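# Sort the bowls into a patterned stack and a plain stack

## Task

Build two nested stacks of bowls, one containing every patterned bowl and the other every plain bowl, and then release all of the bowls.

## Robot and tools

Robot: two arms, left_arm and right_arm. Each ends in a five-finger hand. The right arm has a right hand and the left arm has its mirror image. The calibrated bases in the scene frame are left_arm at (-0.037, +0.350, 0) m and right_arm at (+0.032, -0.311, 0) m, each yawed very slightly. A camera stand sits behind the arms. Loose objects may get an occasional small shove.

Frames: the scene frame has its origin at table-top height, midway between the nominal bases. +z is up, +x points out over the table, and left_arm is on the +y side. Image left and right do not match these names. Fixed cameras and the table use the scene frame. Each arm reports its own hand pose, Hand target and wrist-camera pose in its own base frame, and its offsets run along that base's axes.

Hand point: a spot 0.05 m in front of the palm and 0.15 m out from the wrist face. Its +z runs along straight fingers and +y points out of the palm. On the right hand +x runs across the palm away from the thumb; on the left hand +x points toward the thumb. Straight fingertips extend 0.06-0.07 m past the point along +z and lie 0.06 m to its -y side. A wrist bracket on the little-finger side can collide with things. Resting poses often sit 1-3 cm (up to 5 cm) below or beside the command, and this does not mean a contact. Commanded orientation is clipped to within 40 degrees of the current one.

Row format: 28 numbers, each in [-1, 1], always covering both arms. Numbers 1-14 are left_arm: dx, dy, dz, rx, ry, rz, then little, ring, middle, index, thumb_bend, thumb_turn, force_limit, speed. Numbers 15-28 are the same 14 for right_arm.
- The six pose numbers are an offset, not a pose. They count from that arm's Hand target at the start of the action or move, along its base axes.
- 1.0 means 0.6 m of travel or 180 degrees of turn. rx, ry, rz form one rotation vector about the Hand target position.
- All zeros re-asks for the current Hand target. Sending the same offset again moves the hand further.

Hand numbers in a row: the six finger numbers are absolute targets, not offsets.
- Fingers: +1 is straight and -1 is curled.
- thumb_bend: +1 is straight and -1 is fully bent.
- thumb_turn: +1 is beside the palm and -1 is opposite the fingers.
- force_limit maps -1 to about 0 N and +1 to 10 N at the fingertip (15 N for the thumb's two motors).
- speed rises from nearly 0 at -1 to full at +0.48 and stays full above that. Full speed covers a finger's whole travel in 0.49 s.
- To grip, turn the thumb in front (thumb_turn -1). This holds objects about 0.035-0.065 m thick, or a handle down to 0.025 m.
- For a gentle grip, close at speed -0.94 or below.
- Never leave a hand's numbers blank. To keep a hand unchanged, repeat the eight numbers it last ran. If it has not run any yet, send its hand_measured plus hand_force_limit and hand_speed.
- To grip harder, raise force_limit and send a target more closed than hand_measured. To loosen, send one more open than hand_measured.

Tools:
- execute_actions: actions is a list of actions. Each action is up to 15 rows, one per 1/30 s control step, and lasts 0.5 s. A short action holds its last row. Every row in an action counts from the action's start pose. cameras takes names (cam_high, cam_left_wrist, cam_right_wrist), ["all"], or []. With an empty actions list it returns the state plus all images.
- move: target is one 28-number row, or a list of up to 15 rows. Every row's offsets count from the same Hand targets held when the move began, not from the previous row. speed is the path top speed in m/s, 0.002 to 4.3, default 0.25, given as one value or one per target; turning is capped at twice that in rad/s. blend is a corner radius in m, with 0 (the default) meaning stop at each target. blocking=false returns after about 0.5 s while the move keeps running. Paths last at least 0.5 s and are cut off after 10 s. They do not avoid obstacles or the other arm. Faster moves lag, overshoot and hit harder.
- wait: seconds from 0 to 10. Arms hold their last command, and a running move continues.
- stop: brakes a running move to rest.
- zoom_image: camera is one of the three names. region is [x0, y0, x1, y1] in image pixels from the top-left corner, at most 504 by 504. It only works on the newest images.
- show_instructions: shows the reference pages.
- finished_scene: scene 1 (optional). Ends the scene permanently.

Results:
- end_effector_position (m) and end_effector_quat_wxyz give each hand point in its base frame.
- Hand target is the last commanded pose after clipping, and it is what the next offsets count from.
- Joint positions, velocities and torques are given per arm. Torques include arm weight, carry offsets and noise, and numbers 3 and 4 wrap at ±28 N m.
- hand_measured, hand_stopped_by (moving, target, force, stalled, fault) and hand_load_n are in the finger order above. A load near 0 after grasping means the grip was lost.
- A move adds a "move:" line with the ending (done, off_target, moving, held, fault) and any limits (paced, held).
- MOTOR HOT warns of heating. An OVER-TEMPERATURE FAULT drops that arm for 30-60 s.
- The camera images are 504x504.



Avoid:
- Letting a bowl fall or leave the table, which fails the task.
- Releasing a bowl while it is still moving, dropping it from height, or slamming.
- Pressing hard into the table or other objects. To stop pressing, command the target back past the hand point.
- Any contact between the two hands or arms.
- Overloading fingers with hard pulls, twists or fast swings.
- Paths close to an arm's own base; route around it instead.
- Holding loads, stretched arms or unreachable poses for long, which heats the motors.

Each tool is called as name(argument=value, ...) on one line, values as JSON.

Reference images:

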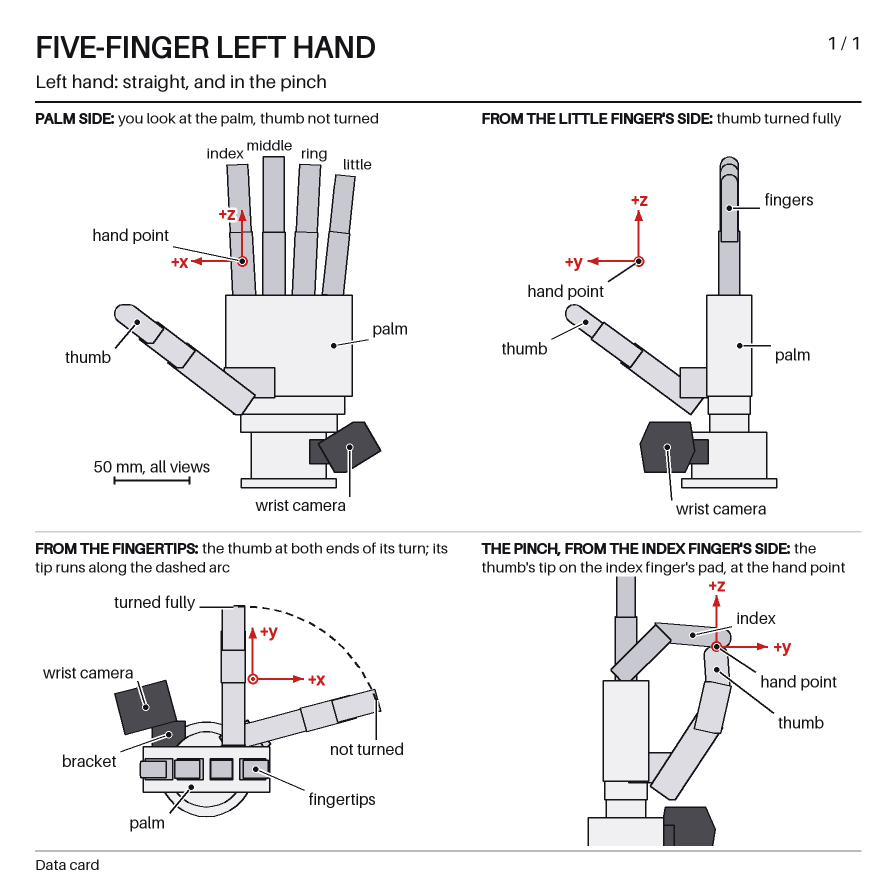

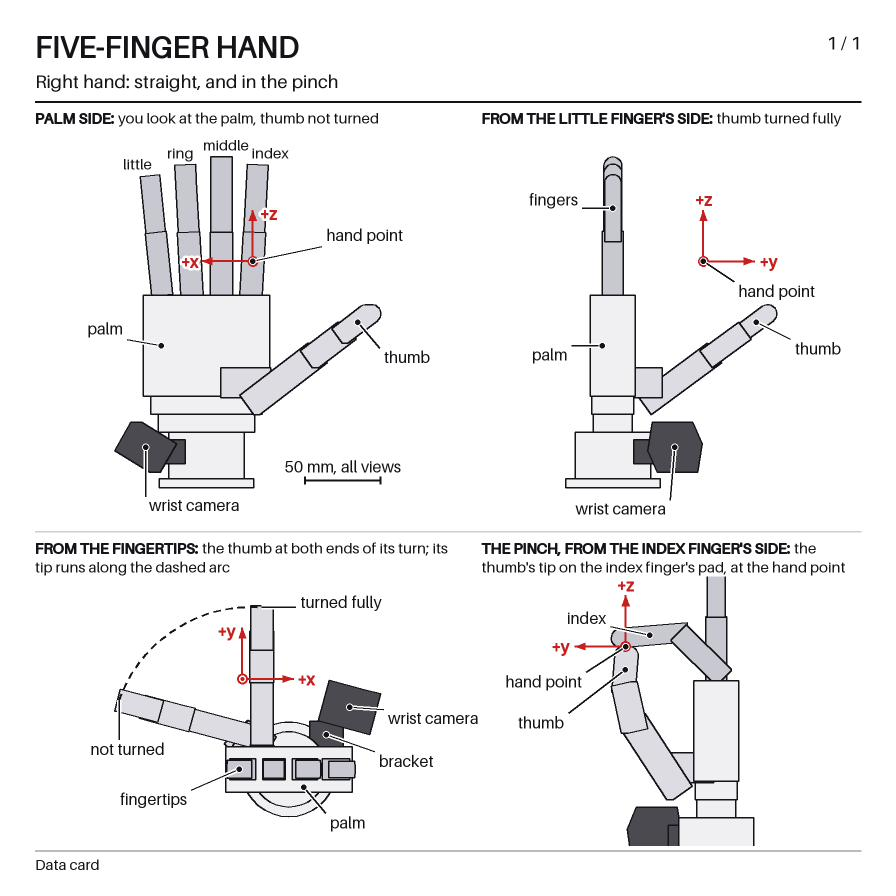

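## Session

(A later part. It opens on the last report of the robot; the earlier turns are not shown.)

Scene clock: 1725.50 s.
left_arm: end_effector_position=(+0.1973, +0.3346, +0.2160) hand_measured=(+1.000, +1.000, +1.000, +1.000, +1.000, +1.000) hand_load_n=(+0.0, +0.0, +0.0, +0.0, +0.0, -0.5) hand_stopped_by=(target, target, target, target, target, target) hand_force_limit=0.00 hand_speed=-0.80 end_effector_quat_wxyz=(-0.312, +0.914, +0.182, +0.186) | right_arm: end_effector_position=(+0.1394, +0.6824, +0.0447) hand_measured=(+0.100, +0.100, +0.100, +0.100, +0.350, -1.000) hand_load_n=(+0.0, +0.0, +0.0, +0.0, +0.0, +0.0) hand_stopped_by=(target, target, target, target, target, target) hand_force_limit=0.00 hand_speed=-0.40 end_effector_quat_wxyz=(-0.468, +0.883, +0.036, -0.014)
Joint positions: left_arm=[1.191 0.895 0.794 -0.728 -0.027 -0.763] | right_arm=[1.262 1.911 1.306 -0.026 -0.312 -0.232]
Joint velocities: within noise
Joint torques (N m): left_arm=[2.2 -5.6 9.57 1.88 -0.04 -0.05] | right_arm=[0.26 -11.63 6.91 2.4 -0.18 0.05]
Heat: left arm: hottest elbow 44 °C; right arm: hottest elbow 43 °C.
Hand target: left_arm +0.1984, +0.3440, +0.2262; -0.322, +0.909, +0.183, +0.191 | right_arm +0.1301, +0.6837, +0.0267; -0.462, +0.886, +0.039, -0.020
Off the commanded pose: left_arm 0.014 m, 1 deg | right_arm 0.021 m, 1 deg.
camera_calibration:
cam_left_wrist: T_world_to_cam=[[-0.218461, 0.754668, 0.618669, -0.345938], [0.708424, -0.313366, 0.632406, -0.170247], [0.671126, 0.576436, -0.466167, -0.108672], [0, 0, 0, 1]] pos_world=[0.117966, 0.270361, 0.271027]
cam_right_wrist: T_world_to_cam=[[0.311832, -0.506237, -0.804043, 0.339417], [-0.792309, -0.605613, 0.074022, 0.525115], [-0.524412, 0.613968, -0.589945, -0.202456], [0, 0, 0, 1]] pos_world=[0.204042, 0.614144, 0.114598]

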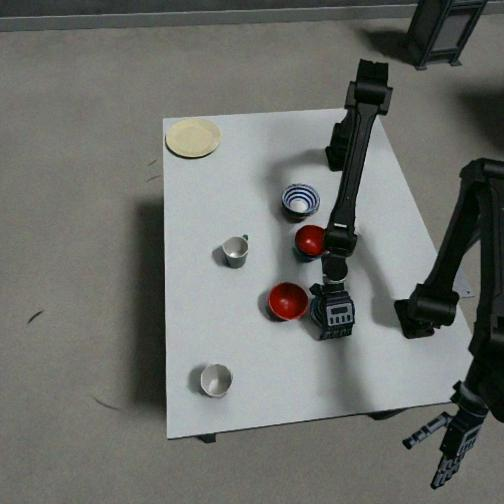

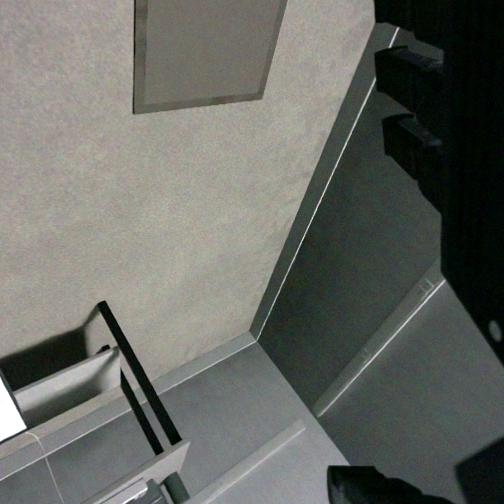

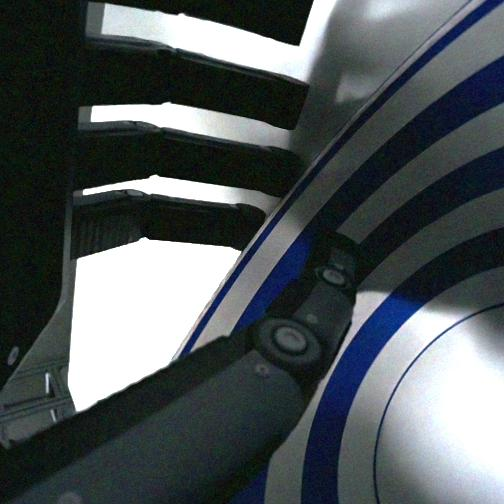

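move(target=[[0,0,0,0,0,0,1,1,1,1,1,1,0.0,-0.8,0.012,0.03,0.07,0,0,0,0.1,0.1,0.1,0.1,0.35,-1,0.0,-0.4],[0,0,0,0,0,0,1,1,1,1,1,1,0.0,-0.8,0.022,0.04,0.17,0,0,0,0.1,0.1,0.1,0.1,0.35,-1,0.0,-0.4]], speed=0.1, blend=0.01, cameras=["cam_right_wrist","cam_high"])

zoom_image(camera="cam_high", region=[270, 230, 390, 350])

Scene clock: 1743.87 s.
left_arm: end_effector_position=(+0.1973, +0.3346, +0.2160) hand_measured=(+1.000, +1.000, +1.000, +1.000, +1.000, +1.000) hand_load_n=(+0.0, +0.0, -0.5, +0.0, +0.0, -0.5) hand_stopped_by=(target, target, target, target, target, target) hand_force_limit=0.00 hand_speed=-0.80 end_effector_quat_wxyz=(-0.312, +0.914, +0.182, +0.186) | right_arm: end_effector_position=(+0.1402, +0.6878, +0.0880) hand_measured=(+0.100, +0.100, +0.100, +0.100, +0.350, -1.000) hand_load_n=(+0.0, +0.0, +0.0, +0.0, +0.0, +0.0) hand_stopped_by=(target, target, target, target, target, target) hand_force_limit=0.00 hand_speed=-0.40 end_effector_quat_wxyz=(-0.434, +0.900, +0.031, -0.029)
Joint positions: left_arm=[1.191 0.895 0.794 -0.728 -0.027 -0.763] | right_arm=[1.262 1.889 1.441 -0.266 -0.317 -0.232]
Joint torques (N m): left_arm=[2.02 -5.6 9.51 1.91 -0.04 -0.04] | right_arm=[-0.73 -15.56 11.97 1.09 -0.3 0]
Heat: left arm: hottest elbow 44 °C; right arm: hottest elbow 43 °C.
Hand target: left_arm +0.1984, +0.3440, +0.2262; -0.322, +0.909, +0.183, +0.191 | right_arm +0.1433, +0.7076, +0.1284; -0.461, +0.886, +0.039, -0.020
Off the commanded pose: left_arm 0.014 m, 1 deg | right_arm 0.045 m, 4 deg.
move: off_target (left_arm, right_arm)
camera_calibration:
cam_right_wrist: T_world_to_cam=[[0.291972, -0.565955, -0.771004, 0.417678], [-0.78695, -0.600302, 0.142641, 0.515276], [-0.543564, 0.565095, -0.62065, -0.140823], [0, 0, 0, 1]] pos_world=[0.207, 0.625286, 0.161131]
Images, in order (width x height): cam_high 504x504, cam_right_wrist 504x504.

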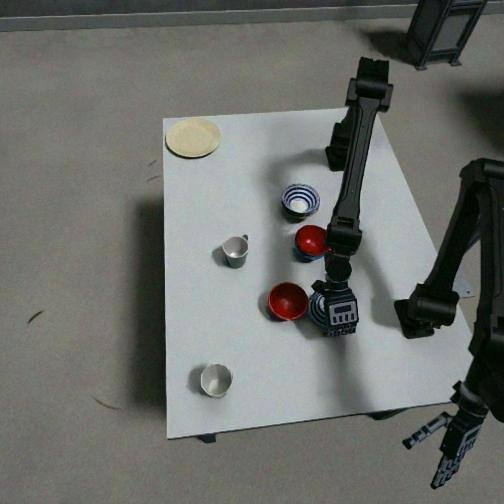

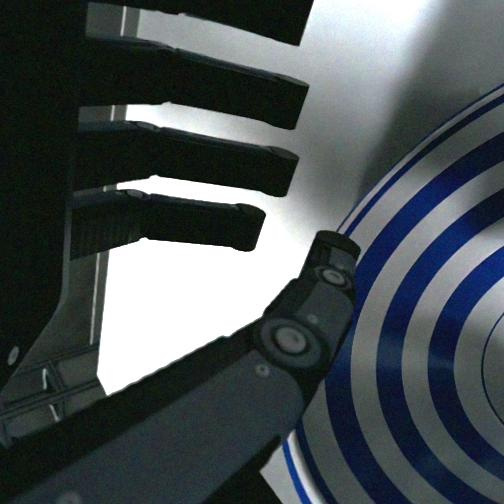

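Scaled by 4.200 from the camera's 504x504 image, which has a finer 720x720 frame.

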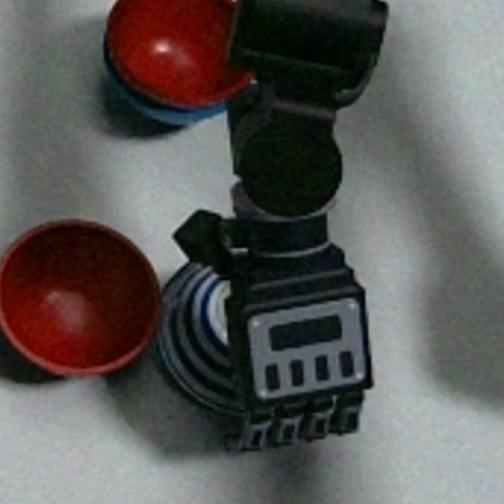

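move(target=[0,0,0,0,0,0,1,1,1,1,1,1,0.0,-0.8,-0.1,-0.13,0.22,0,0,0,0.1,0.1,0.1,0.1,0.35,-1,0.0,-0.4], speed=0.2, cameras=["cam_right_wrist","cam_high"])

zoom_image(camera="cam_high", region=[270, 230, 390, 350])

Scene clock: 1764.00 s.
left_arm: end_effector_position=(+0.1973, +0.3346, +0.2160) hand_measured=(+1.000, +1.000, +1.000, +1.000, +1.000, +1.000) hand_load_n=(+0.0, +0.0, +0.0, +0.0, +0.0, +0.0) hand_stopped_by=(target, target, target, target, target, target) hand_force_limit=0.00 hand_speed=-0.80 end_effector_quat_wxyz=(-0.312, +0.914, +0.182, +0.186) | right_arm: end_effector_position=(+0.0909, +0.6325, +0.2572) hand_measured=(+0.100, +0.100, +0.100, +0.100, +0.350, -1.000) hand_load_n=(-0.5, +0.0, +0.0, +0.0, +0.0, +0.0) hand_stopped_by=(target, target, target, target, target, target) hand_force_limit=0.00 hand_speed=-0.40 end_effector_quat_wxyz=(-0.463, +0.885, +0.038, -0.017)
Joint positions: left_arm=[1.191 0.895 0.794 -0.728 -0.027 -0.763] | right_arm=[1.32 1.567 1.441 -0.508 -0.27 -0.2]
Joint torques (N m): left_arm=[1.96 -5.71 9.55 1.91 -0.04 -0.06] | right_arm=[-0.09 -11.46 8.68 1.21 -0.1 0.09]
Heat: left arm: hottest elbow 45 °C; right arm: hottest elbow 47 °C.
Hand target: left_arm +0.1984, +0.3440, +0.2262; -0.322, +0.909, +0.183, +0.191 | right_arm +0.0833, +0.6296, +0.2605; -0.462, +0.886, +0.039, -0.020
Off the commanded pose: left_arm 0.014 m, 1 deg | right_arm 0.009 m, 0 deg.
move: off_target (left_arm)
camera_calibration:
cam_right_wrist: T_world_to_cam=[[0.312266, -0.513711, -0.799119, 0.503513], [-0.788633, -0.609176, 0.0834386, 0.44015], [-0.529668, 0.604157, -0.595354, -0.0638633], [0, 0, 0, 1]] pos_world=[0.156061, 0.565372, 0.32762]
Images, in order (width x height): cam_high 504x504, cam_right_wrist 504x504.

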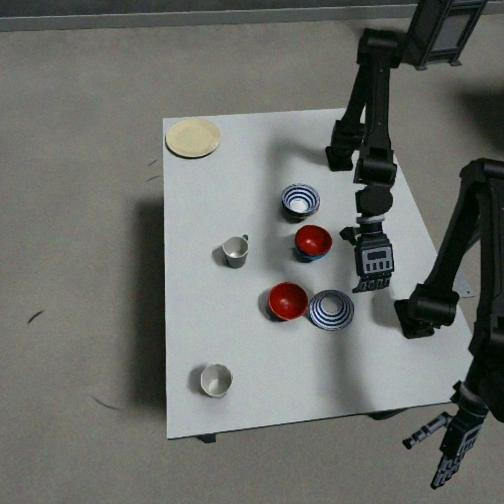

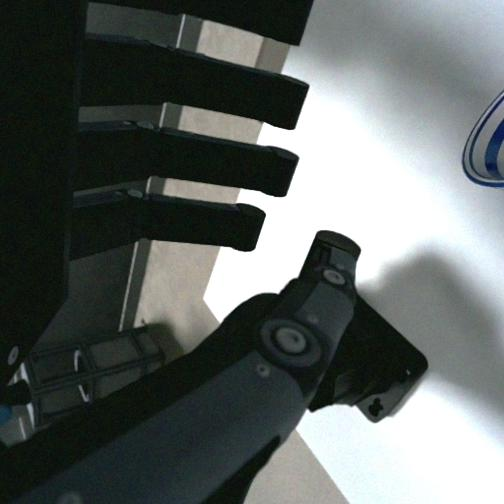

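Scaled by 4.200 from the camera's 504x504 image, which has a finer 720x720 frame.

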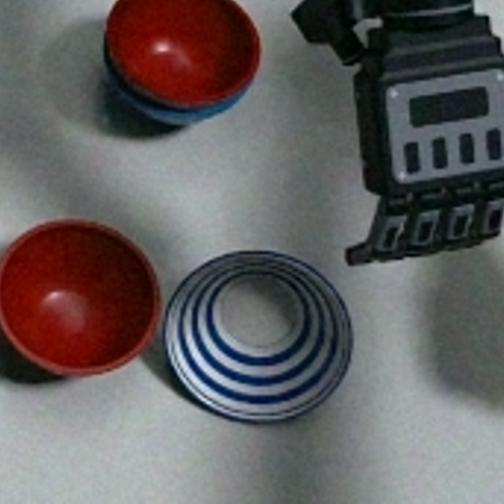

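zoom_image(camera="cam_high", region=[300, 280, 365, 345])

Scaled by 7.754 from the camera's 504x504 image, which has a finer 720x720 frame.

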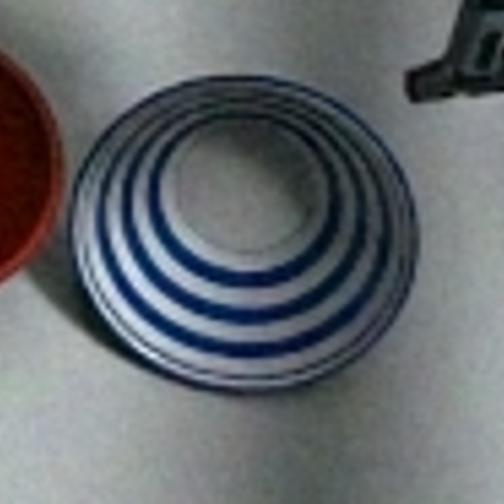

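zoom_image(camera="cam_high", region=[310, 285, 352, 327])

Scaled by 12.000 from the camera's 504x504 image, which has a finer 720x720 frame.

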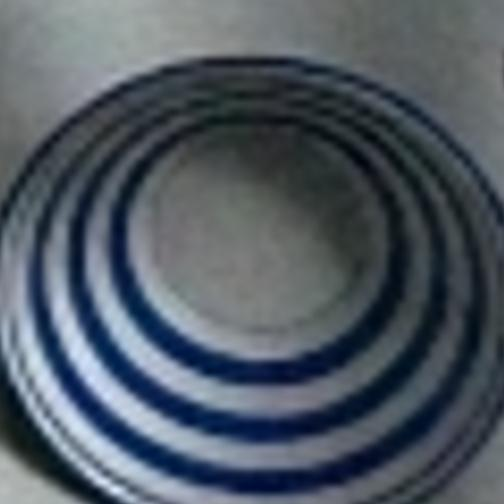

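move(target=[0,0,0,0,0,0,1,1,1,1,1,1,0.0,-0.8,0.278,-0.32,0.0,0,0,0,0.1,0.1,0.1,0.1,0.35,-1,0.0,-0.4], speed=0.25, cameras=["cam_right_wrist","cam_high"])

zoom_image(camera="cam_high", region=[260, 260, 360, 360])

Scene clock: 2052.77 s.
left_arm: end_effector_position=(+0.1973, +0.3346, +0.2160) hand_measured=(+1.000, +1.000, +1.000, +1.000, +1.000, +1.000) hand_load_n=(+0.0, +0.0, +0.0, +0.5, +0.0, -0.5) hand_stopped_by=(target, target, target, target, target, target) hand_force_limit=0.00 hand_speed=-0.80 end_effector_quat_wxyz=(-0.312, +0.914, +0.182, +0.186) | right_arm: end_effector_position=(+0.2553, +0.4412, +0.2539) hand_measured=(+0.100, +0.100, +0.100, +0.100, +0.350, -1.000) hand_load_n=(+0.0, +0.0, +0.0, -0.5, +0.0, +0.0) hand_stopped_by=(target, target, target, target, target, target) hand_force_limit=0.00 hand_speed=-0.40 end_effector_quat_wxyz=(-0.459, +0.887, +0.033, -0.023)
Joint positions: left_arm=[1.191 0.895 0.794 -0.728 -0.027 -0.763] | right_arm=[0.823 1.354 1.232 -0.688 -0.649 -0.554]
Joint torques (N m): left_arm=[1.96 -5.6 9.52 1.91 -0.05 -0.04] | right_arm=[-0.67 -9.58 8.23 0.96 -0.48 -0.1]
Heat: left arm: hottest elbow 45 °C; right arm: hottest elbow 45 °C.
Hand target: left_arm +0.1984, +0.3440, +0.2262; -0.322, +0.909, +0.183, +0.191 | right_arm +0.2499, +0.4377, +0.2605; -0.462, +0.886, +0.039, -0.020
Off the commanded pose: left_arm 0.014 m, 1 deg | right_arm 0.009 m, 1 deg.
move: off_target (left_arm)
camera_calibration:
cam_right_wrist: T_world_to_cam=[[0.298419, -0.522035, -0.799015, 0.358489], [-0.790002, -0.604872, 0.100138, 0.447734], [-0.535578, 0.60134, -0.592914, 0.138999], [0, 0, 0, 1]] pos_world=[0.321175, 0.37438, 0.324018]
Images, in order (width x height): cam_high 504x504, cam_right_wrist 504x504.

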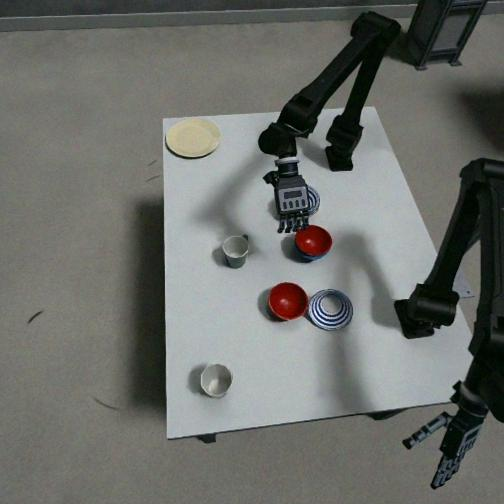

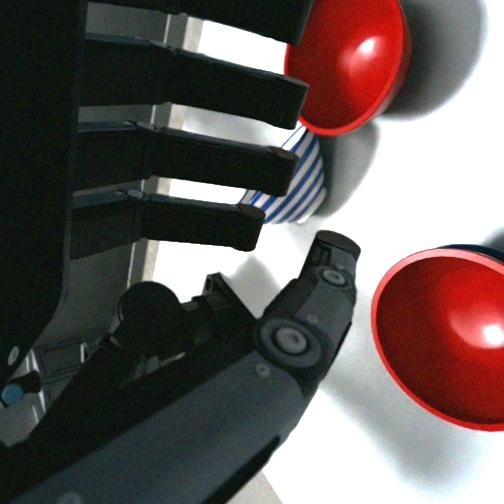

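Scaled by 5.040 from the camera's 504x504 image, which has a finer 720x720 frame.

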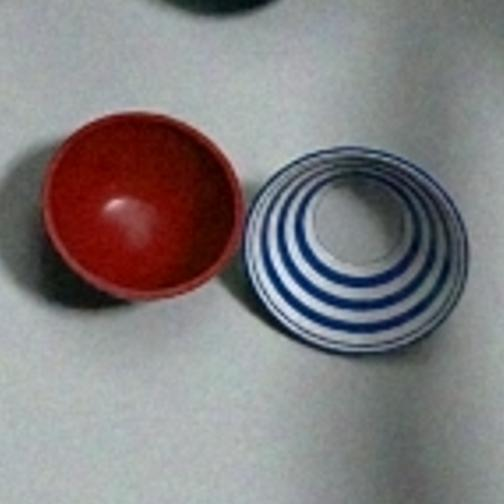

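zoom_image(camera="cam_right_wrist", region=[220, 60, 420, 260])

Scaled by 2.520 from the camera's 504x504 image, which has a finer 720x720 frame.

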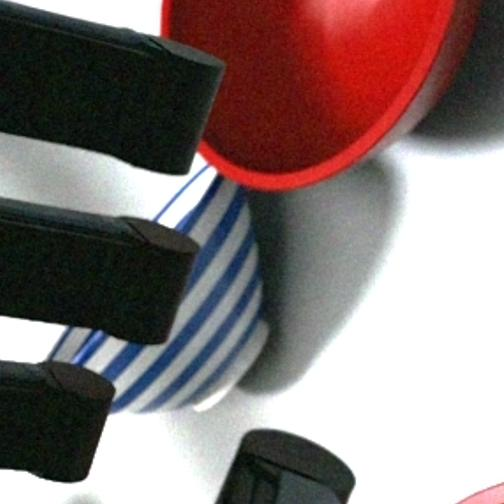

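move(target=[0,0,0,0,0,0,1,1,1,1,1,1,0.0,-0.8,-0.05,0.1,0.1,0,0,0,0.1,0.1,0.1,0.1,0.35,-1,0.0,-0.4], speed=0.25, cameras=["cam_right_wrist"])

zoom_image(camera="cam_right_wrist", region=[240, 60, 504, 324])

Scene clock: 2093.37 s.
left_arm: end_effector_position=(+0.1973, +0.3346, +0.2160) hand_measured=(+1.000, +1.000, +1.000, +1.000, +1.000, +1.000) hand_load_n=(+0.0, +0.0, +0.0, +0.0, +0.0, +0.0) hand_stopped_by=(target, target, target, target, target, target) hand_force_limit=0.00 hand_speed=-0.80 end_effector_quat_wxyz=(-0.312, +0.914, +0.182, +0.186) | right_arm: end_effector_position=(+0.2144, +0.4881, +0.3029) hand_measured=(+0.100, +0.100, +0.100, +0.100, +0.350, -1.000) hand_load_n=(+0.0, +0.0, +0.0, +0.0, +0.0, +0.0) hand_stopped_by=(target, target, target, target, target, target) hand_force_limit=0.00 hand_speed=-0.40 end_effector_quat_wxyz=(-0.453, +0.890, +0.038, -0.026)
Joint positions: left_arm=[1.191 0.895 0.794 -0.728 -0.027 -0.763] | right_arm=[0.963 1.377 1.381 -0.768 -0.554 -0.452]
Joint torques (N m): left_arm=[1.96 -5.83 9.47 1.92 -0.05 -0.05] | right_arm=[-0.97 -7.24 12.55 1.11 -0.29 0.11]
Heat: left arm: hottest elbow 45 °C; right arm: hottest elbow 44 °C.
Hand target: left_arm +0.1984, +0.3440, +0.2262; -0.322, +0.909, +0.183, +0.191 | right_arm +0.2200, +0.4976, +0.3205; -0.462, +0.886, +0.039, -0.020
Off the commanded pose: left_arm 0.014 m, 1 deg | right_arm 0.021 m, 1 deg.
move: off_target (left_arm, right_arm)
camera_calibration:
cam_right_wrist: T_world_to_cam=[[0.304567, -0.529192, -0.791957, 0.43434], [-0.782018, -0.613603, 0.10927, 0.438689], [-0.543772, 0.586044, -0.60072, 0.12952], [0, 0, 0, 1]] pos_world=[0.281207, 0.423125, 0.373848]
Images, in order (width x height): cam_right_wrist 504x504.

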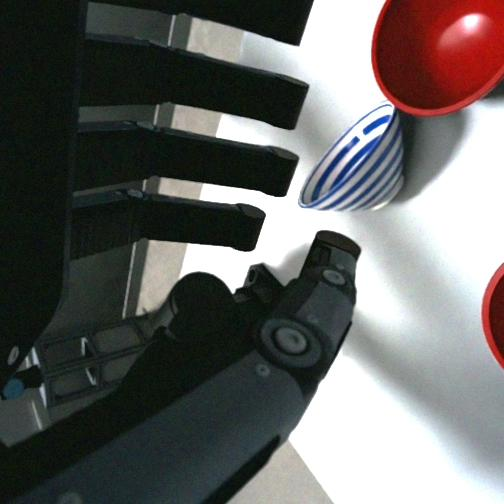

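Scaled by 1.909 from the camera's 504x504 image, which has a finer 720x720 frame.

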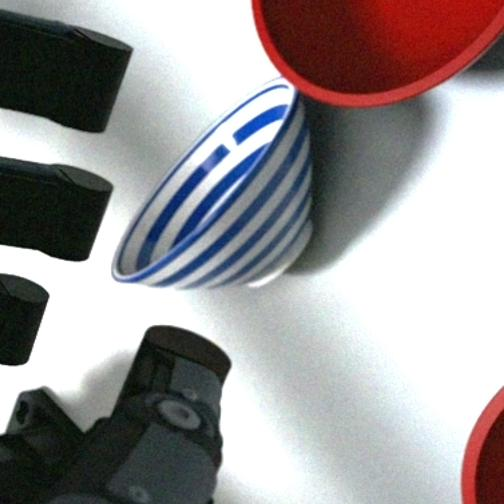

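move(target=[0,0,0,0,0,0,1,1,1,1,1,1,0.0,-0.8,-0.05,0.14,-0.235,0.0553,-0.0022,-0.0833,1,1,0.1,0.1,0.35,-1,0.0,-0.4], speed=0.2, cameras=["cam_right_wrist","cam_high"])

zoom_image(camera="cam_high", region=[260, 230, 360, 330])

Scene clock: 2181.00 s.
left_arm: end_effector_position=(+0.1973, +0.3346, +0.2160) hand_measured=(+1.000, +1.000, +1.000, +1.000, +1.000, +1.000) hand_load_n=(+0.0, +0.0, +0.0, +0.0, +0.0, -0.5) hand_stopped_by=(target, target, target, target, target, target) hand_force_limit=0.00 hand_speed=-0.80 end_effector_quat_wxyz=(-0.312, +0.914, +0.182, +0.186) | right_arm: end_effector_position=(+0.1936, +0.5762, +0.1775) hand_measured=(+1.000, +1.000, +0.100, +0.100, +0.350, -1.000) hand_load_n=(+0.0, +0.0, +0.0, +0.0, +0.0, +0.0) hand_stopped_by=(target, target, target, target, target, target) hand_force_limit=0.00 hand_speed=-0.40 end_effector_quat_wxyz=(-0.528, +0.845, -0.075, +0.047)
Joint positions: left_arm=[1.191 0.895 0.794 -0.728 -0.027 -0.763] | right_arm=[1.137 1.486 1.044 -0.025 -0.23 -0.115]
Joint torques (N m): left_arm=[1.9 -5.77 9.57 1.89 -0.04 -0.04] | right_arm=[-0.15 -8.88 8.01 2.74 -0.06 0.09]
Heat: left arm: hottest elbow 46 °C; right arm: hottest elbow 57 °C.
Hand target: left_arm +0.1984, +0.3440, +0.2262; -0.322, +0.909, +0.183, +0.191 | right_arm +0.1901, +0.5816, +0.1795; -0.535, +0.840, -0.074, +0.046
Off the commanded pose: left_arm 0.014 m, 1 deg | right_arm 0.007 m, 1 deg.
move: off_target (left_arm)
camera_calibration:
cam_right_wrist: T_world_to_cam=[[0.188338, -0.449551, -0.873174, 0.379079], [-0.920022, -0.391852, 0.00330118, 0.407955], [-0.343639, 0.802718, -0.487398, -0.192526], [0, 0, 0, 1]] pos_world=[0.237773, 0.484817, 0.235819]
Images, in order (width x height): cam_high 504x504, cam_right_wrist 504x504.

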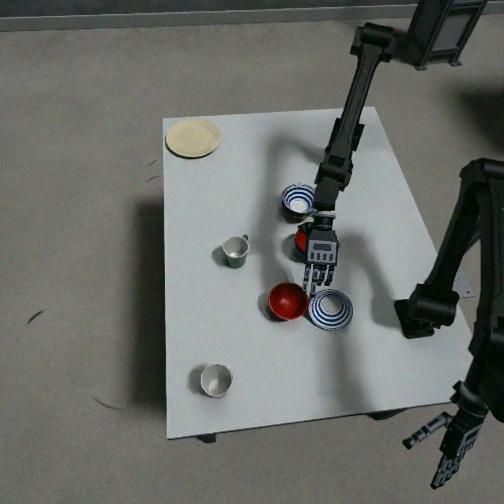

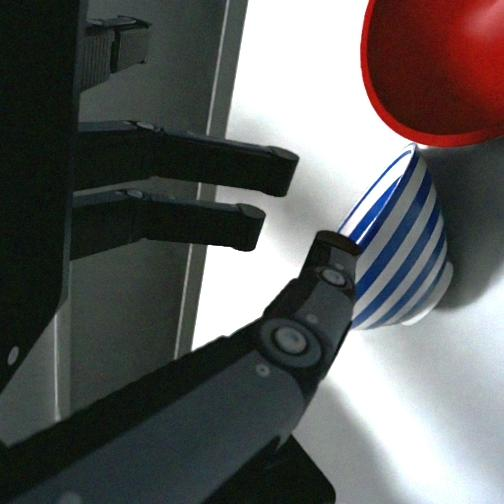

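Scaled by 5.040 from the camera's 504x504 image, which has a finer 720x720 frame.

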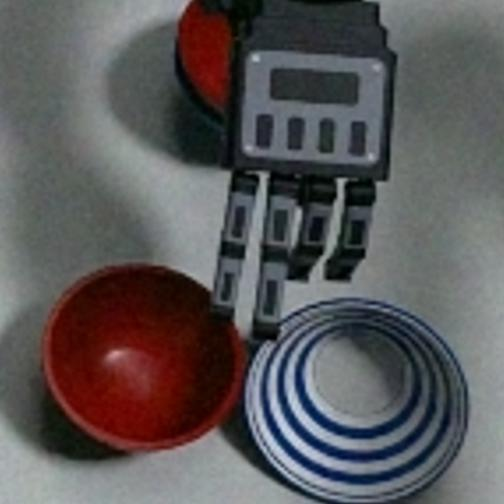

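move(target=[0,0,0,0,0,0,1,1,1,1,1,1,0.0,-0.8,-0.034,0.012,-0.085,0,0,0,1,1,0.1,0.1,0.35,-1,0.0,-0.4], speed=0.15, cameras=["cam_right_wrist","cam_high"])

zoom_image(camera="cam_high", region=[270, 250, 360, 340])

Scene clock: 2232.80 s.
left_arm: end_effector_position=(+0.1973, +0.3346, +0.2160) hand_measured=(+1.000, +1.000, +1.000, +1.000, +1.000, +1.000) hand_load_n=(+0.0, +0.0, +0.0, +0.0, +0.0, +0.0) hand_stopped_by=(target, target, target, target, target, target) hand_force_limit=0.00 hand_speed=-0.80 end_effector_quat_wxyz=(-0.312, +0.914, +0.182, +0.186) | right_arm: end_effector_position=(+0.1740, +0.5841, +0.1293) hand_measured=(+1.000, +1.000, +0.100, +0.100, +0.350, -1.000) hand_load_n=(+0.0, +0.0, +0.0, +0.0, +0.5, +0.0) hand_stopped_by=(target, target, target, target, target, target) hand_force_limit=0.00 hand_speed=-0.40 end_effector_quat_wxyz=(-0.530, +0.843, -0.075, +0.048)
Joint positions: left_arm=[1.191 0.895 0.794 -0.728 -0.027 -0.763] | right_arm=[1.182 1.549 0.968 0.124 -0.188 -0.094]
Joint torques (N m): left_arm=[2.14 -5.77 9.51 1.89 -0.03 -0.05] | right_arm=[0.21 -8.7 7.45 2.77 -0.04 0.11]
Heat: left arm: hottest elbow 46 °C; right arm: hottest elbow 49 °C.
Hand target: left_arm +0.1984, +0.3440, +0.2262; -0.322, +0.909, +0.183, +0.191 | right_arm +0.1696, +0.5889, +0.1284; -0.535, +0.840, -0.074, +0.046
Off the commanded pose: left_arm 0.014 m, 1 deg | right_arm 0.006 m, 1 deg.
move: off_target (left_arm)
camera_calibration:
cam_right_wrist: T_world_to_cam=[[0.189797, -0.445662, -0.87485, 0.3419], [-0.920423, -0.390924, -0.000540949, 0.393179], [-0.341759, 0.805335, -0.484393, -0.231252], [0, 0, 0, 1]] pos_world=[0.217967, 0.49231, 0.187307]
Images, in order (width x height): cam_high 504x504, cam_right_wrist 504x504.

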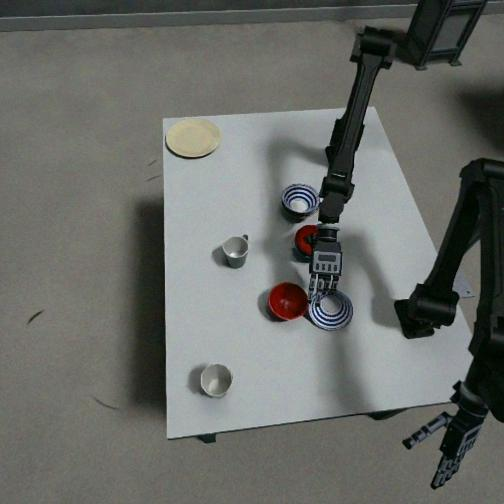

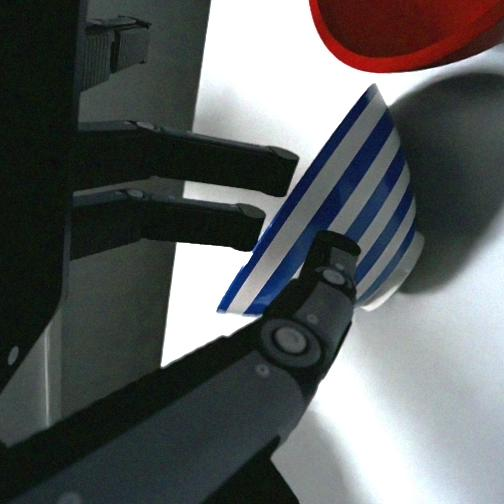

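Scaled by 5.600 from the camera's 504x504 image, which has a finer 720x720 frame.

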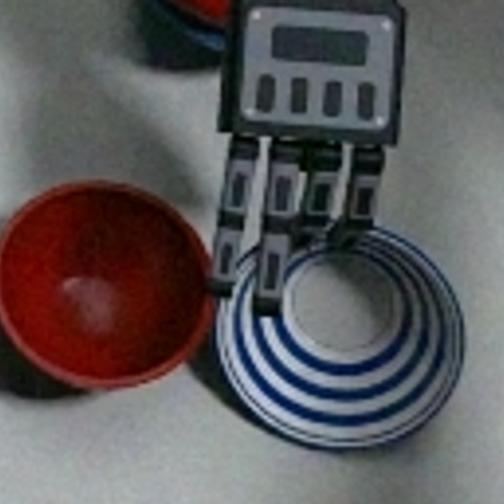

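move(target=[0,0,0,0,0,0,1,1,1,1,1,1,0.0,-0.8,-0.051,0.025,0.09,0.0367,-0.014,-0.1111,1,1,0.1,0.1,0.35,-1,0.0,-0.4], speed=0.15, cameras=["cam_right_wrist","cam_high"])

zoom_image(camera="cam_high", region=[270, 250, 360, 340])

Scene clock: 2278.40 s.
left_arm: end_effector_position=(+0.1973, +0.3346, +0.2160) hand_measured=(+1.000, +1.000, +1.000, +1.000, +1.000, +1.000) hand_load_n=(+0.0, +0.0, +0.0, +0.0, +0.0, +0.0) hand_stopped_by=(target, target, target, target, target, target) hand_force_limit=0.00 hand_speed=-0.80 end_effector_quat_wxyz=(-0.312, +0.914, +0.182, +0.186) | right_arm: end_effector_position=(+0.1446, +0.5997, +0.1638) hand_measured=(+1.000, +1.000, +0.100, +0.100, +0.350, -1.000) hand_load_n=(+0.0, +0.0, +0.0, +0.0, +0.0, +0.0) hand_stopped_by=(target, target, target, target, target, target) hand_force_limit=0.00 hand_speed=-0.40 end_effector_quat_wxyz=(-0.549, +0.794, -0.209, +0.158)
Joint positions: left_arm=[1.191 0.895 0.794 -0.728 -0.027 -0.763] | right_arm=[1.378 1.491 0.947 0.168 0.322 0.101]
Joint torques (N m): left_arm=[2.08 -5.66 9.51 1.95 -0.04 -0.05] | right_arm=[-0.26 -10.4 7.83 2.71 0.16 0.04]
Heat: left arm: hottest elbow 46 °C; right arm: hottest elbow 45 °C.
Hand target: left_arm +0.1984, +0.3440, +0.2262; -0.322, +0.909, +0.183, +0.191 | right_arm +0.1391, +0.6038, +0.1824; -0.568, +0.781, -0.209, +0.153
Off the commanded pose: left_arm 0.014 m, 1 deg | right_arm 0.020 m, 3 deg.
move: off_target (left_arm, right_arm)
camera_calibration:
cam_right_wrist: T_world_to_cam=[[0.0827459, -0.420846, -0.90335, 0.389853], [-0.996426, -0.050403, -0.0677902, 0.190014], [-0.0170024, 0.905731, -0.423512, -0.354363], [0, 0, 0, 1]] pos_world=[0.151051, 0.494603, 0.214978]
Images, in order (width x height): cam_high 504x504, cam_right_wrist 504x504.

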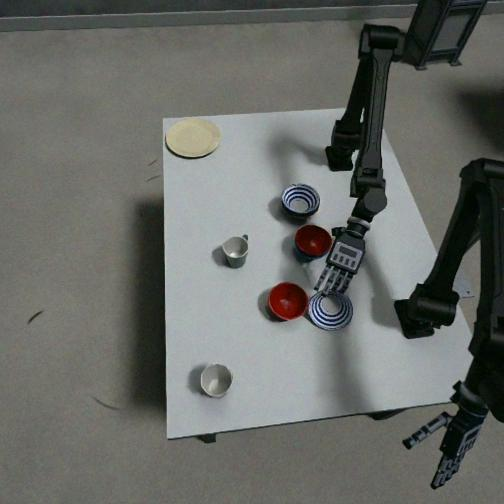

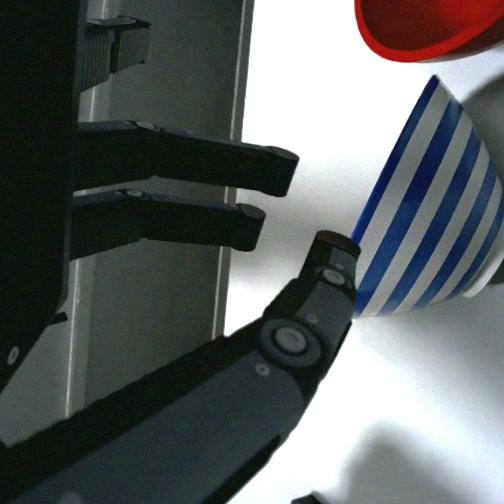

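Scaled by 5.600 from the camera's 504x504 image, which has a finer 720x720 frame.

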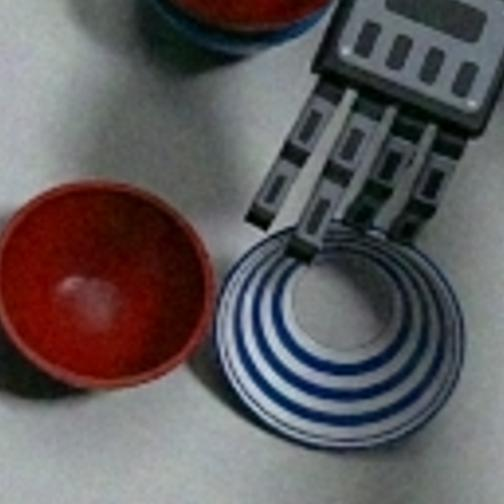

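execute_actions(actions=[], cameras=["cam_high","cam_right_wrist"])

Scene clock: 2336.40 s.
left_arm: end_effector_position=(+0.1973, +0.3346, +0.2160) hand_measured=(+1.000, +1.000, +1.000, +1.000, +1.000, +1.000) hand_load_n=(+0.0, +0.0, +0.0, +0.0, +0.0, +0.0) hand_stopped_by=(target, target, target, target, target, target) hand_force_limit=0.00 hand_speed=-0.80 end_effector_quat_wxyz=(-0.312, +0.914, +0.182, +0.186) | right_arm: end_effector_position=(+0.1446, +0.5997, +0.1638) hand_measured=(+1.000, +1.000, +0.100, +0.100, +0.350, -1.000) hand_load_n=(+0.0, +0.0, +0.0, +0.0, -0.5, +0.0) hand_stopped_by=(target, target, target, target, target, target) hand_force_limit=0.00 hand_speed=-0.40 end_effector_quat_wxyz=(-0.549, +0.794, -0.209, +0.158)
Joint positions: left_arm=[1.191 0.895 0.794 -0.728 -0.027 -0.763] | right_arm=[1.378 1.491 0.947 0.168 0.322 0.102]
Joint velocities: within noise
Joint torques (N m): left_arm=[2.08 -5.66 9.51 1.95 -0.04 -0.05] | right_arm=[-0.03 -10.46 7.79 2.69 0.14 0.08]
Heat: left arm: hottest elbow 46 °C; right arm: hottest elbow 44 °C.
Hand target: left_arm +0.1984, +0.3440, +0.2262; -0.322, +0.909, +0.183, +0.191 | right_arm +0.1391, +0.6038, +0.1824; -0.568, +0.782, -0.209, +0.153
Off the commanded pose: left_arm 0.014 m, 1 deg | right_arm 0.020 m, 3 deg.
camera_calibration:
cam_right_wrist: T_world_to_cam=[[0.0823894, -0.420746, -0.90343, 0.389874], [-0.996455, -0.0502411, -0.0674746, 0.189871], [-0.0169997, 0.905786, -0.423393, -0.354417], [0, 0, 0, 1]] pos_world=[0.151051, 0.494603, 0.214978]
Images, in order (width x height): cam_high 504x504, cam_right_wrist 504x504.

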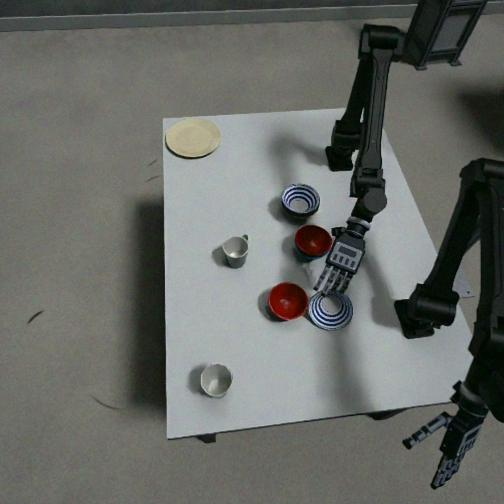

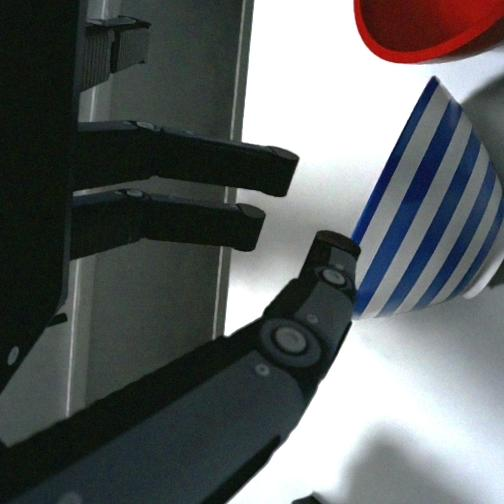

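zoom_image(camera="cam_high", region=[250, 260, 390, 360])

zoom_image(camera="cam_right_wrist", region=[204, 40, 504, 340])

Scaled by 3.600 from the camera's 504x504 image, which has a finer 720x720 frame.

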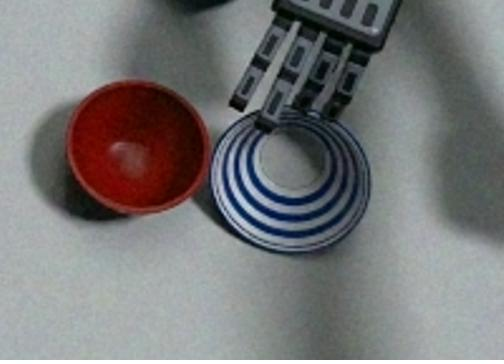

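Scaled by 1.680 from the camera's 504x504 image, which has a finer 720x720 frame.

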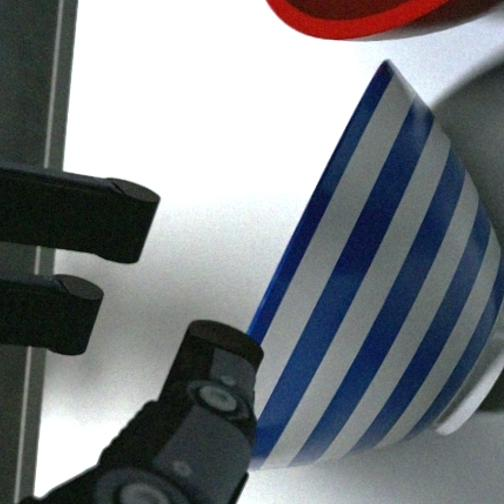

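move(target=[[0,0,0,0,0,0,1,1,1,1,1,1,0.0,-0.8, 0.0227,0.0352,-0.0207,0,0,0,1,1,0.1,0.1,0.35,-1,0.0,-0.4]], speed=0.08, cameras=["cam_right_wrist"])

Scene clock: 2491.40 s.
left_arm: end_effector_position=(+0.1973, +0.3346, +0.2160) hand_measured=(+1.000, +1.000, +1.000, +1.000, +1.000, +1.000) hand_load_n=(+0.0, +0.0, +0.0, +0.0, +0.0, -0.5) hand_stopped_by=(target, target, target, target, target, target) hand_force_limit=0.00 hand_speed=-0.80 end_effector_quat_wxyz=(-0.312, +0.914, +0.182, +0.186) | right_arm: end_effector_position=(+0.1430, +0.6061, +0.1480) hand_measured=(+1.000, +1.000, +0.100, +0.100, +0.350, -1.000) hand_load_n=(+0.0, +0.0, +0.0, +0.0, +0.0, +0.5) hand_stopped_by=(target, target, target, target, target, target) hand_force_limit=0.00 hand_speed=-0.40 end_effector_quat_wxyz=(-0.546, +0.798, -0.205, +0.152)
Joint positions: left_arm=[1.191 0.895 0.794 -0.728 -0.027 -0.763] | right_arm=[1.378 1.528 0.947 0.198 0.308 0.102]
Joint torques (N m): left_arm=[2.14 -5.77 9.52 1.85 -0.04 -0.05] | right_arm=[-1.79 -8.82 10.92 2.76 -0.01 0]
Heat: left arm: hottest elbow 46 °C; right arm: hottest elbow 43 °C.
Hand target: left_arm +0.1984, +0.3440, +0.2262; -0.322, +0.909, +0.183, +0.191 | right_arm +0.1527, +0.6249, +0.1699; -0.567, +0.782, -0.209, +0.153
Off the commanded pose: left_arm 0.014 m, 1 deg | right_arm 0.031 m, 3 deg.
move: off_target (left_arm, right_arm)
camera_calibration:
cam_right_wrist: T_world_to_cam=[[0.0819741, -0.425481, -0.901247, 0.381013], [-0.99613, -0.0637423, -0.0605114, 0.194665], [-0.0317011, 0.90272, -0.429059, -0.362111], [0, 0, 0, 1]] pos_world=[0.151199, 0.501407, 0.199799]
Images, in order (width x height): cam_right_wrist 504x504.

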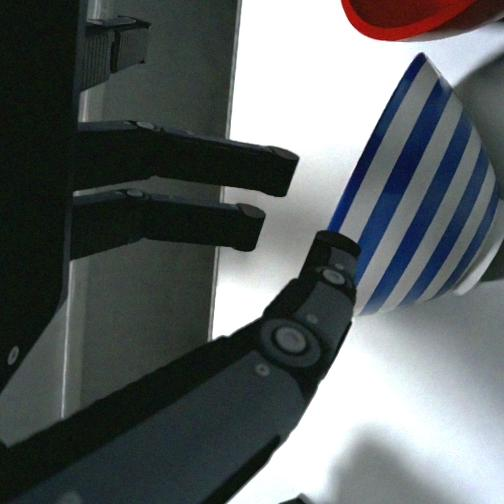

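move(target=[[0,0,0,0,0,0,1,1,1,1,1,1,0.0,-0.8, 0,0.015,-0.03,0,0,0,1,1,0.1,0.1,0.35,-1,0.0,-0.4]], speed=0.06, cameras=["cam_right_wrist"])

Scene clock: 2533.67 s.
left_arm: end_effector_position=(+0.1973, +0.3346, +0.2160) hand_measured=(+1.000, +1.000, +1.000, +1.000, +1.000, +1.000) hand_load_n=(+0.0, +0.0, +0.0, +0.0, +0.0, -0.5) hand_stopped_by=(target, target, target, target, target, target) hand_force_limit=0.00 hand_speed=-0.80 end_effector_quat_wxyz=(-0.312, +0.914, +0.182, +0.186) | right_arm: end_effector_position=(+0.1444, +0.6132, +0.1303) hand_measured=(+1.000, +1.000, +0.100, +0.100, +0.350, -1.000) hand_load_n=(+0.0, +0.0, +0.0, +0.0, +0.0, +0.0) hand_stopped_by=(target, target, target, target, target, target) hand_force_limit=0.00 hand_speed=-0.40 end_effector_quat_wxyz=(-0.546, +0.798, -0.205, +0.152)
Joint positions: left_arm=[1.191 0.895 0.794 -0.728 -0.027 -0.763] | right_arm=[1.378 1.574 0.947 0.243 0.308 0.102]
Joint torques (N m): left_arm=[2.14 -5.66 9.51 1.88 -0.05 -0.03] | right_arm=[-1.38 -8.64 10.88 2.81 0.13 0.01]
Heat: left arm: hottest elbow 46 °C; right arm: hottest elbow 46 °C.
Hand target: left_arm +0.1984, +0.3440, +0.2262; -0.322, +0.909, +0.183, +0.191 | right_arm +0.1527, +0.6339, +0.1519; -0.568, +0.782, -0.209, +0.153
Off the commanded pose: left_arm 0.014 m, 1 deg | right_arm 0.031 m, 3 deg.
move: off_target (left_arm, right_arm)
camera_calibration:
cam_right_wrist: T_world_to_cam=[[0.081706, -0.426903, -0.900599, 0.368841], [-0.996149, -0.0638117, -0.0601266, 0.195428], [-0.0318006, 0.902043, -0.430473, -0.375458], [0, 0, 0, 1]] pos_world=[0.152599, 0.508609, 0.182304]
Images, in order (width x height): cam_right_wrist 504x504.

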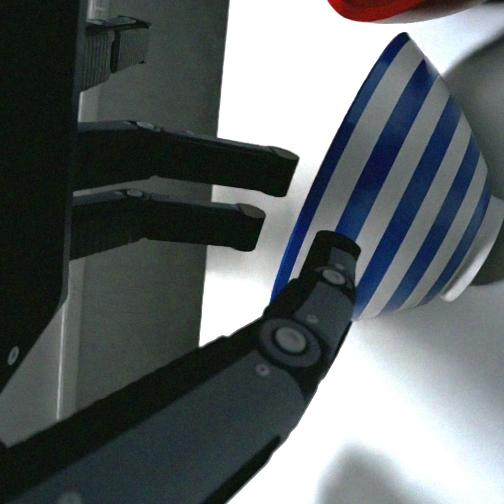

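move(target=[[0,0,0,0,0,0,1,1,1,1,1,1,0.0,-0.8, -0.006,-0.003,-0.035,0,0,0,1,1,0.1,0.1,0.35,-1,0.0,-0.4]], speed=0.06, cameras=["cam_right_wrist"])

Scene clock: 2558.90 s.
left_arm: end_effector_position=(+0.1973, +0.3346, +0.2160) hand_measured=(+1.000, +1.000, +1.000, +1.000, +1.000, +1.000) hand_load_n=(+0.0, +0.0, +0.0, +0.0, +0.0, +0.0) hand_stopped_by=(target, target, target, target, target, target) hand_force_limit=0.00 hand_speed=-0.80 end_effector_quat_wxyz=(-0.312, +0.914, +0.182, +0.186) | right_arm: end_effector_position=(+0.1471, +0.6216, +0.1283) hand_measured=(+1.000, +1.000, +0.100, +0.100, +0.350, -1.000) hand_load_n=(+0.0, +0.0, +0.0, +0.0, +0.0, +0.0) hand_stopped_by=(target, target, target, target, target, target) hand_force_limit=0.00 hand_speed=-0.40 end_effector_quat_wxyz=(-0.559, +0.788, -0.207, +0.153)
Joint positions: left_arm=[1.191 0.895 0.794 -0.728 -0.027 -0.763] | right_arm=[1.378 1.6 0.947 0.302 0.313 0.102]
Joint torques (N m): left_arm=[2.08 -5.66 9.51 1.88 -0.03 -0.05] | right_arm=[-0.26 -8.53 8.79 2.81 0.16 0.03]
Heat: left arm: hottest elbow 46 °C; right arm: hottest elbow 47 °C.
Hand target: left_arm +0.1984, +0.3440, +0.2262; -0.322, +0.909, +0.183, +0.191 | right_arm +0.1491, +0.6321, +0.1309; -0.568, +0.782, -0.209, +0.153
Off the commanded pose: left_arm 0.014 m, 1 deg | right_arm 0.011 m, 1 deg.
move: off_target (left_arm, right_arm)
camera_calibration:
cam_right_wrist: T_world_to_cam=[[0.0872221, -0.397728, -0.913348, 0.353086], [-0.995904, -0.056739, -0.0703983, 0.195438], [-0.0238232, 0.915747, -0.401047, -0.397331], [0, 0, 0, 1]] pos_world=[0.154375, 0.515376, 0.176901]
Images, in order (width x height): cam_right_wrist 504x504.

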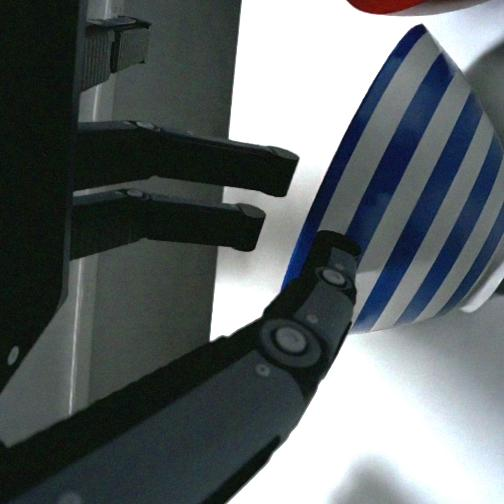

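move(target=[[0,0,0,0,0,0,1,1,1,1,1,1,0.0,-0.8, -0.012,-0.028,-0.042,0,0,0,1,1,0.1,0.1,0.35,-1,0.0,-0.4]], speed=0.06, cameras=["cam_right_wrist"])

Scene clock: 2578.77 s.
left_arm: end_effector_position=(+0.1973, +0.3346, +0.2160) hand_measured=(+1.000, +1.000, +1.000, +1.000, +1.000, +1.000) hand_load_n=(+0.0, +0.0, +0.0, +0.0, +0.0, -0.5) hand_stopped_by=(target, target, target, target, target, target) hand_force_limit=0.00 hand_speed=-0.80 end_effector_quat_wxyz=(-0.312, +0.914, +0.182, +0.186) | right_arm: end_effector_position=(+0.1469, +0.6130, +0.1133) hand_measured=(+1.000, +1.000, +0.100, +0.100, +0.350, -1.000) hand_load_n=(+0.0, -0.5, +0.0, +0.0, +0.0, +0.0) hand_stopped_by=(target, target, target, target, target, target) hand_force_limit=0.00 hand_speed=-0.40 end_effector_quat_wxyz=(-0.566, +0.782, -0.209, +0.156)
Joint positions: left_arm=[1.191 0.895 0.794 -0.728 -0.027 -0.763] | right_arm=[1.378 1.611 0.895 0.384 0.32 0.102]
Joint torques (N m): left_arm=[1.9 -5.83 9.5 1.92 -0.04 -0.05] | right_arm=[-0.21 -8.64 6.63 2.8 0.14 0.08]
Heat: left arm: hottest elbow 46 °C; right arm: hottest elbow 47 °C.
Hand target: left_arm +0.1984, +0.3440, +0.2262; -0.322, +0.909, +0.183, +0.191 | right_arm +0.1419, +0.6154, +0.1060; -0.568, +0.781, -0.209, +0.153
Off the commanded pose: left_arm 0.014 m, 1 deg | right_arm 0.009 m, 0 deg.
move: off_target (left_arm)
camera_calibration:
cam_right_wrist: T_world_to_cam=[[0.0900408, -0.381637, -0.919916, 0.326491], [-0.995828, -0.0482582, -0.0774505, 0.189315], [-0.0148355, 0.923052, -0.38439, -0.403144], [0, 0, 0, 1]] pos_world=[0.153147, 0.50586, 0.160042]
Images, in order (width x height): cam_right_wrist 504x504.

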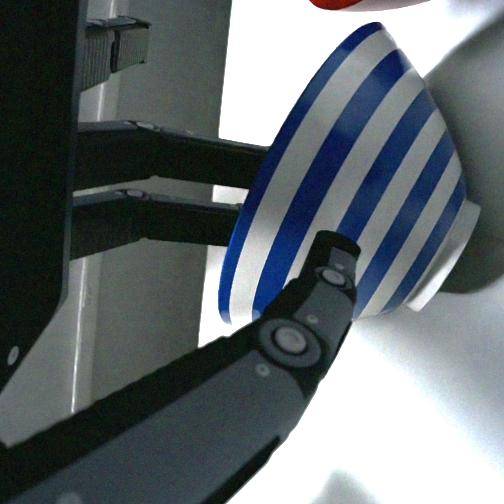

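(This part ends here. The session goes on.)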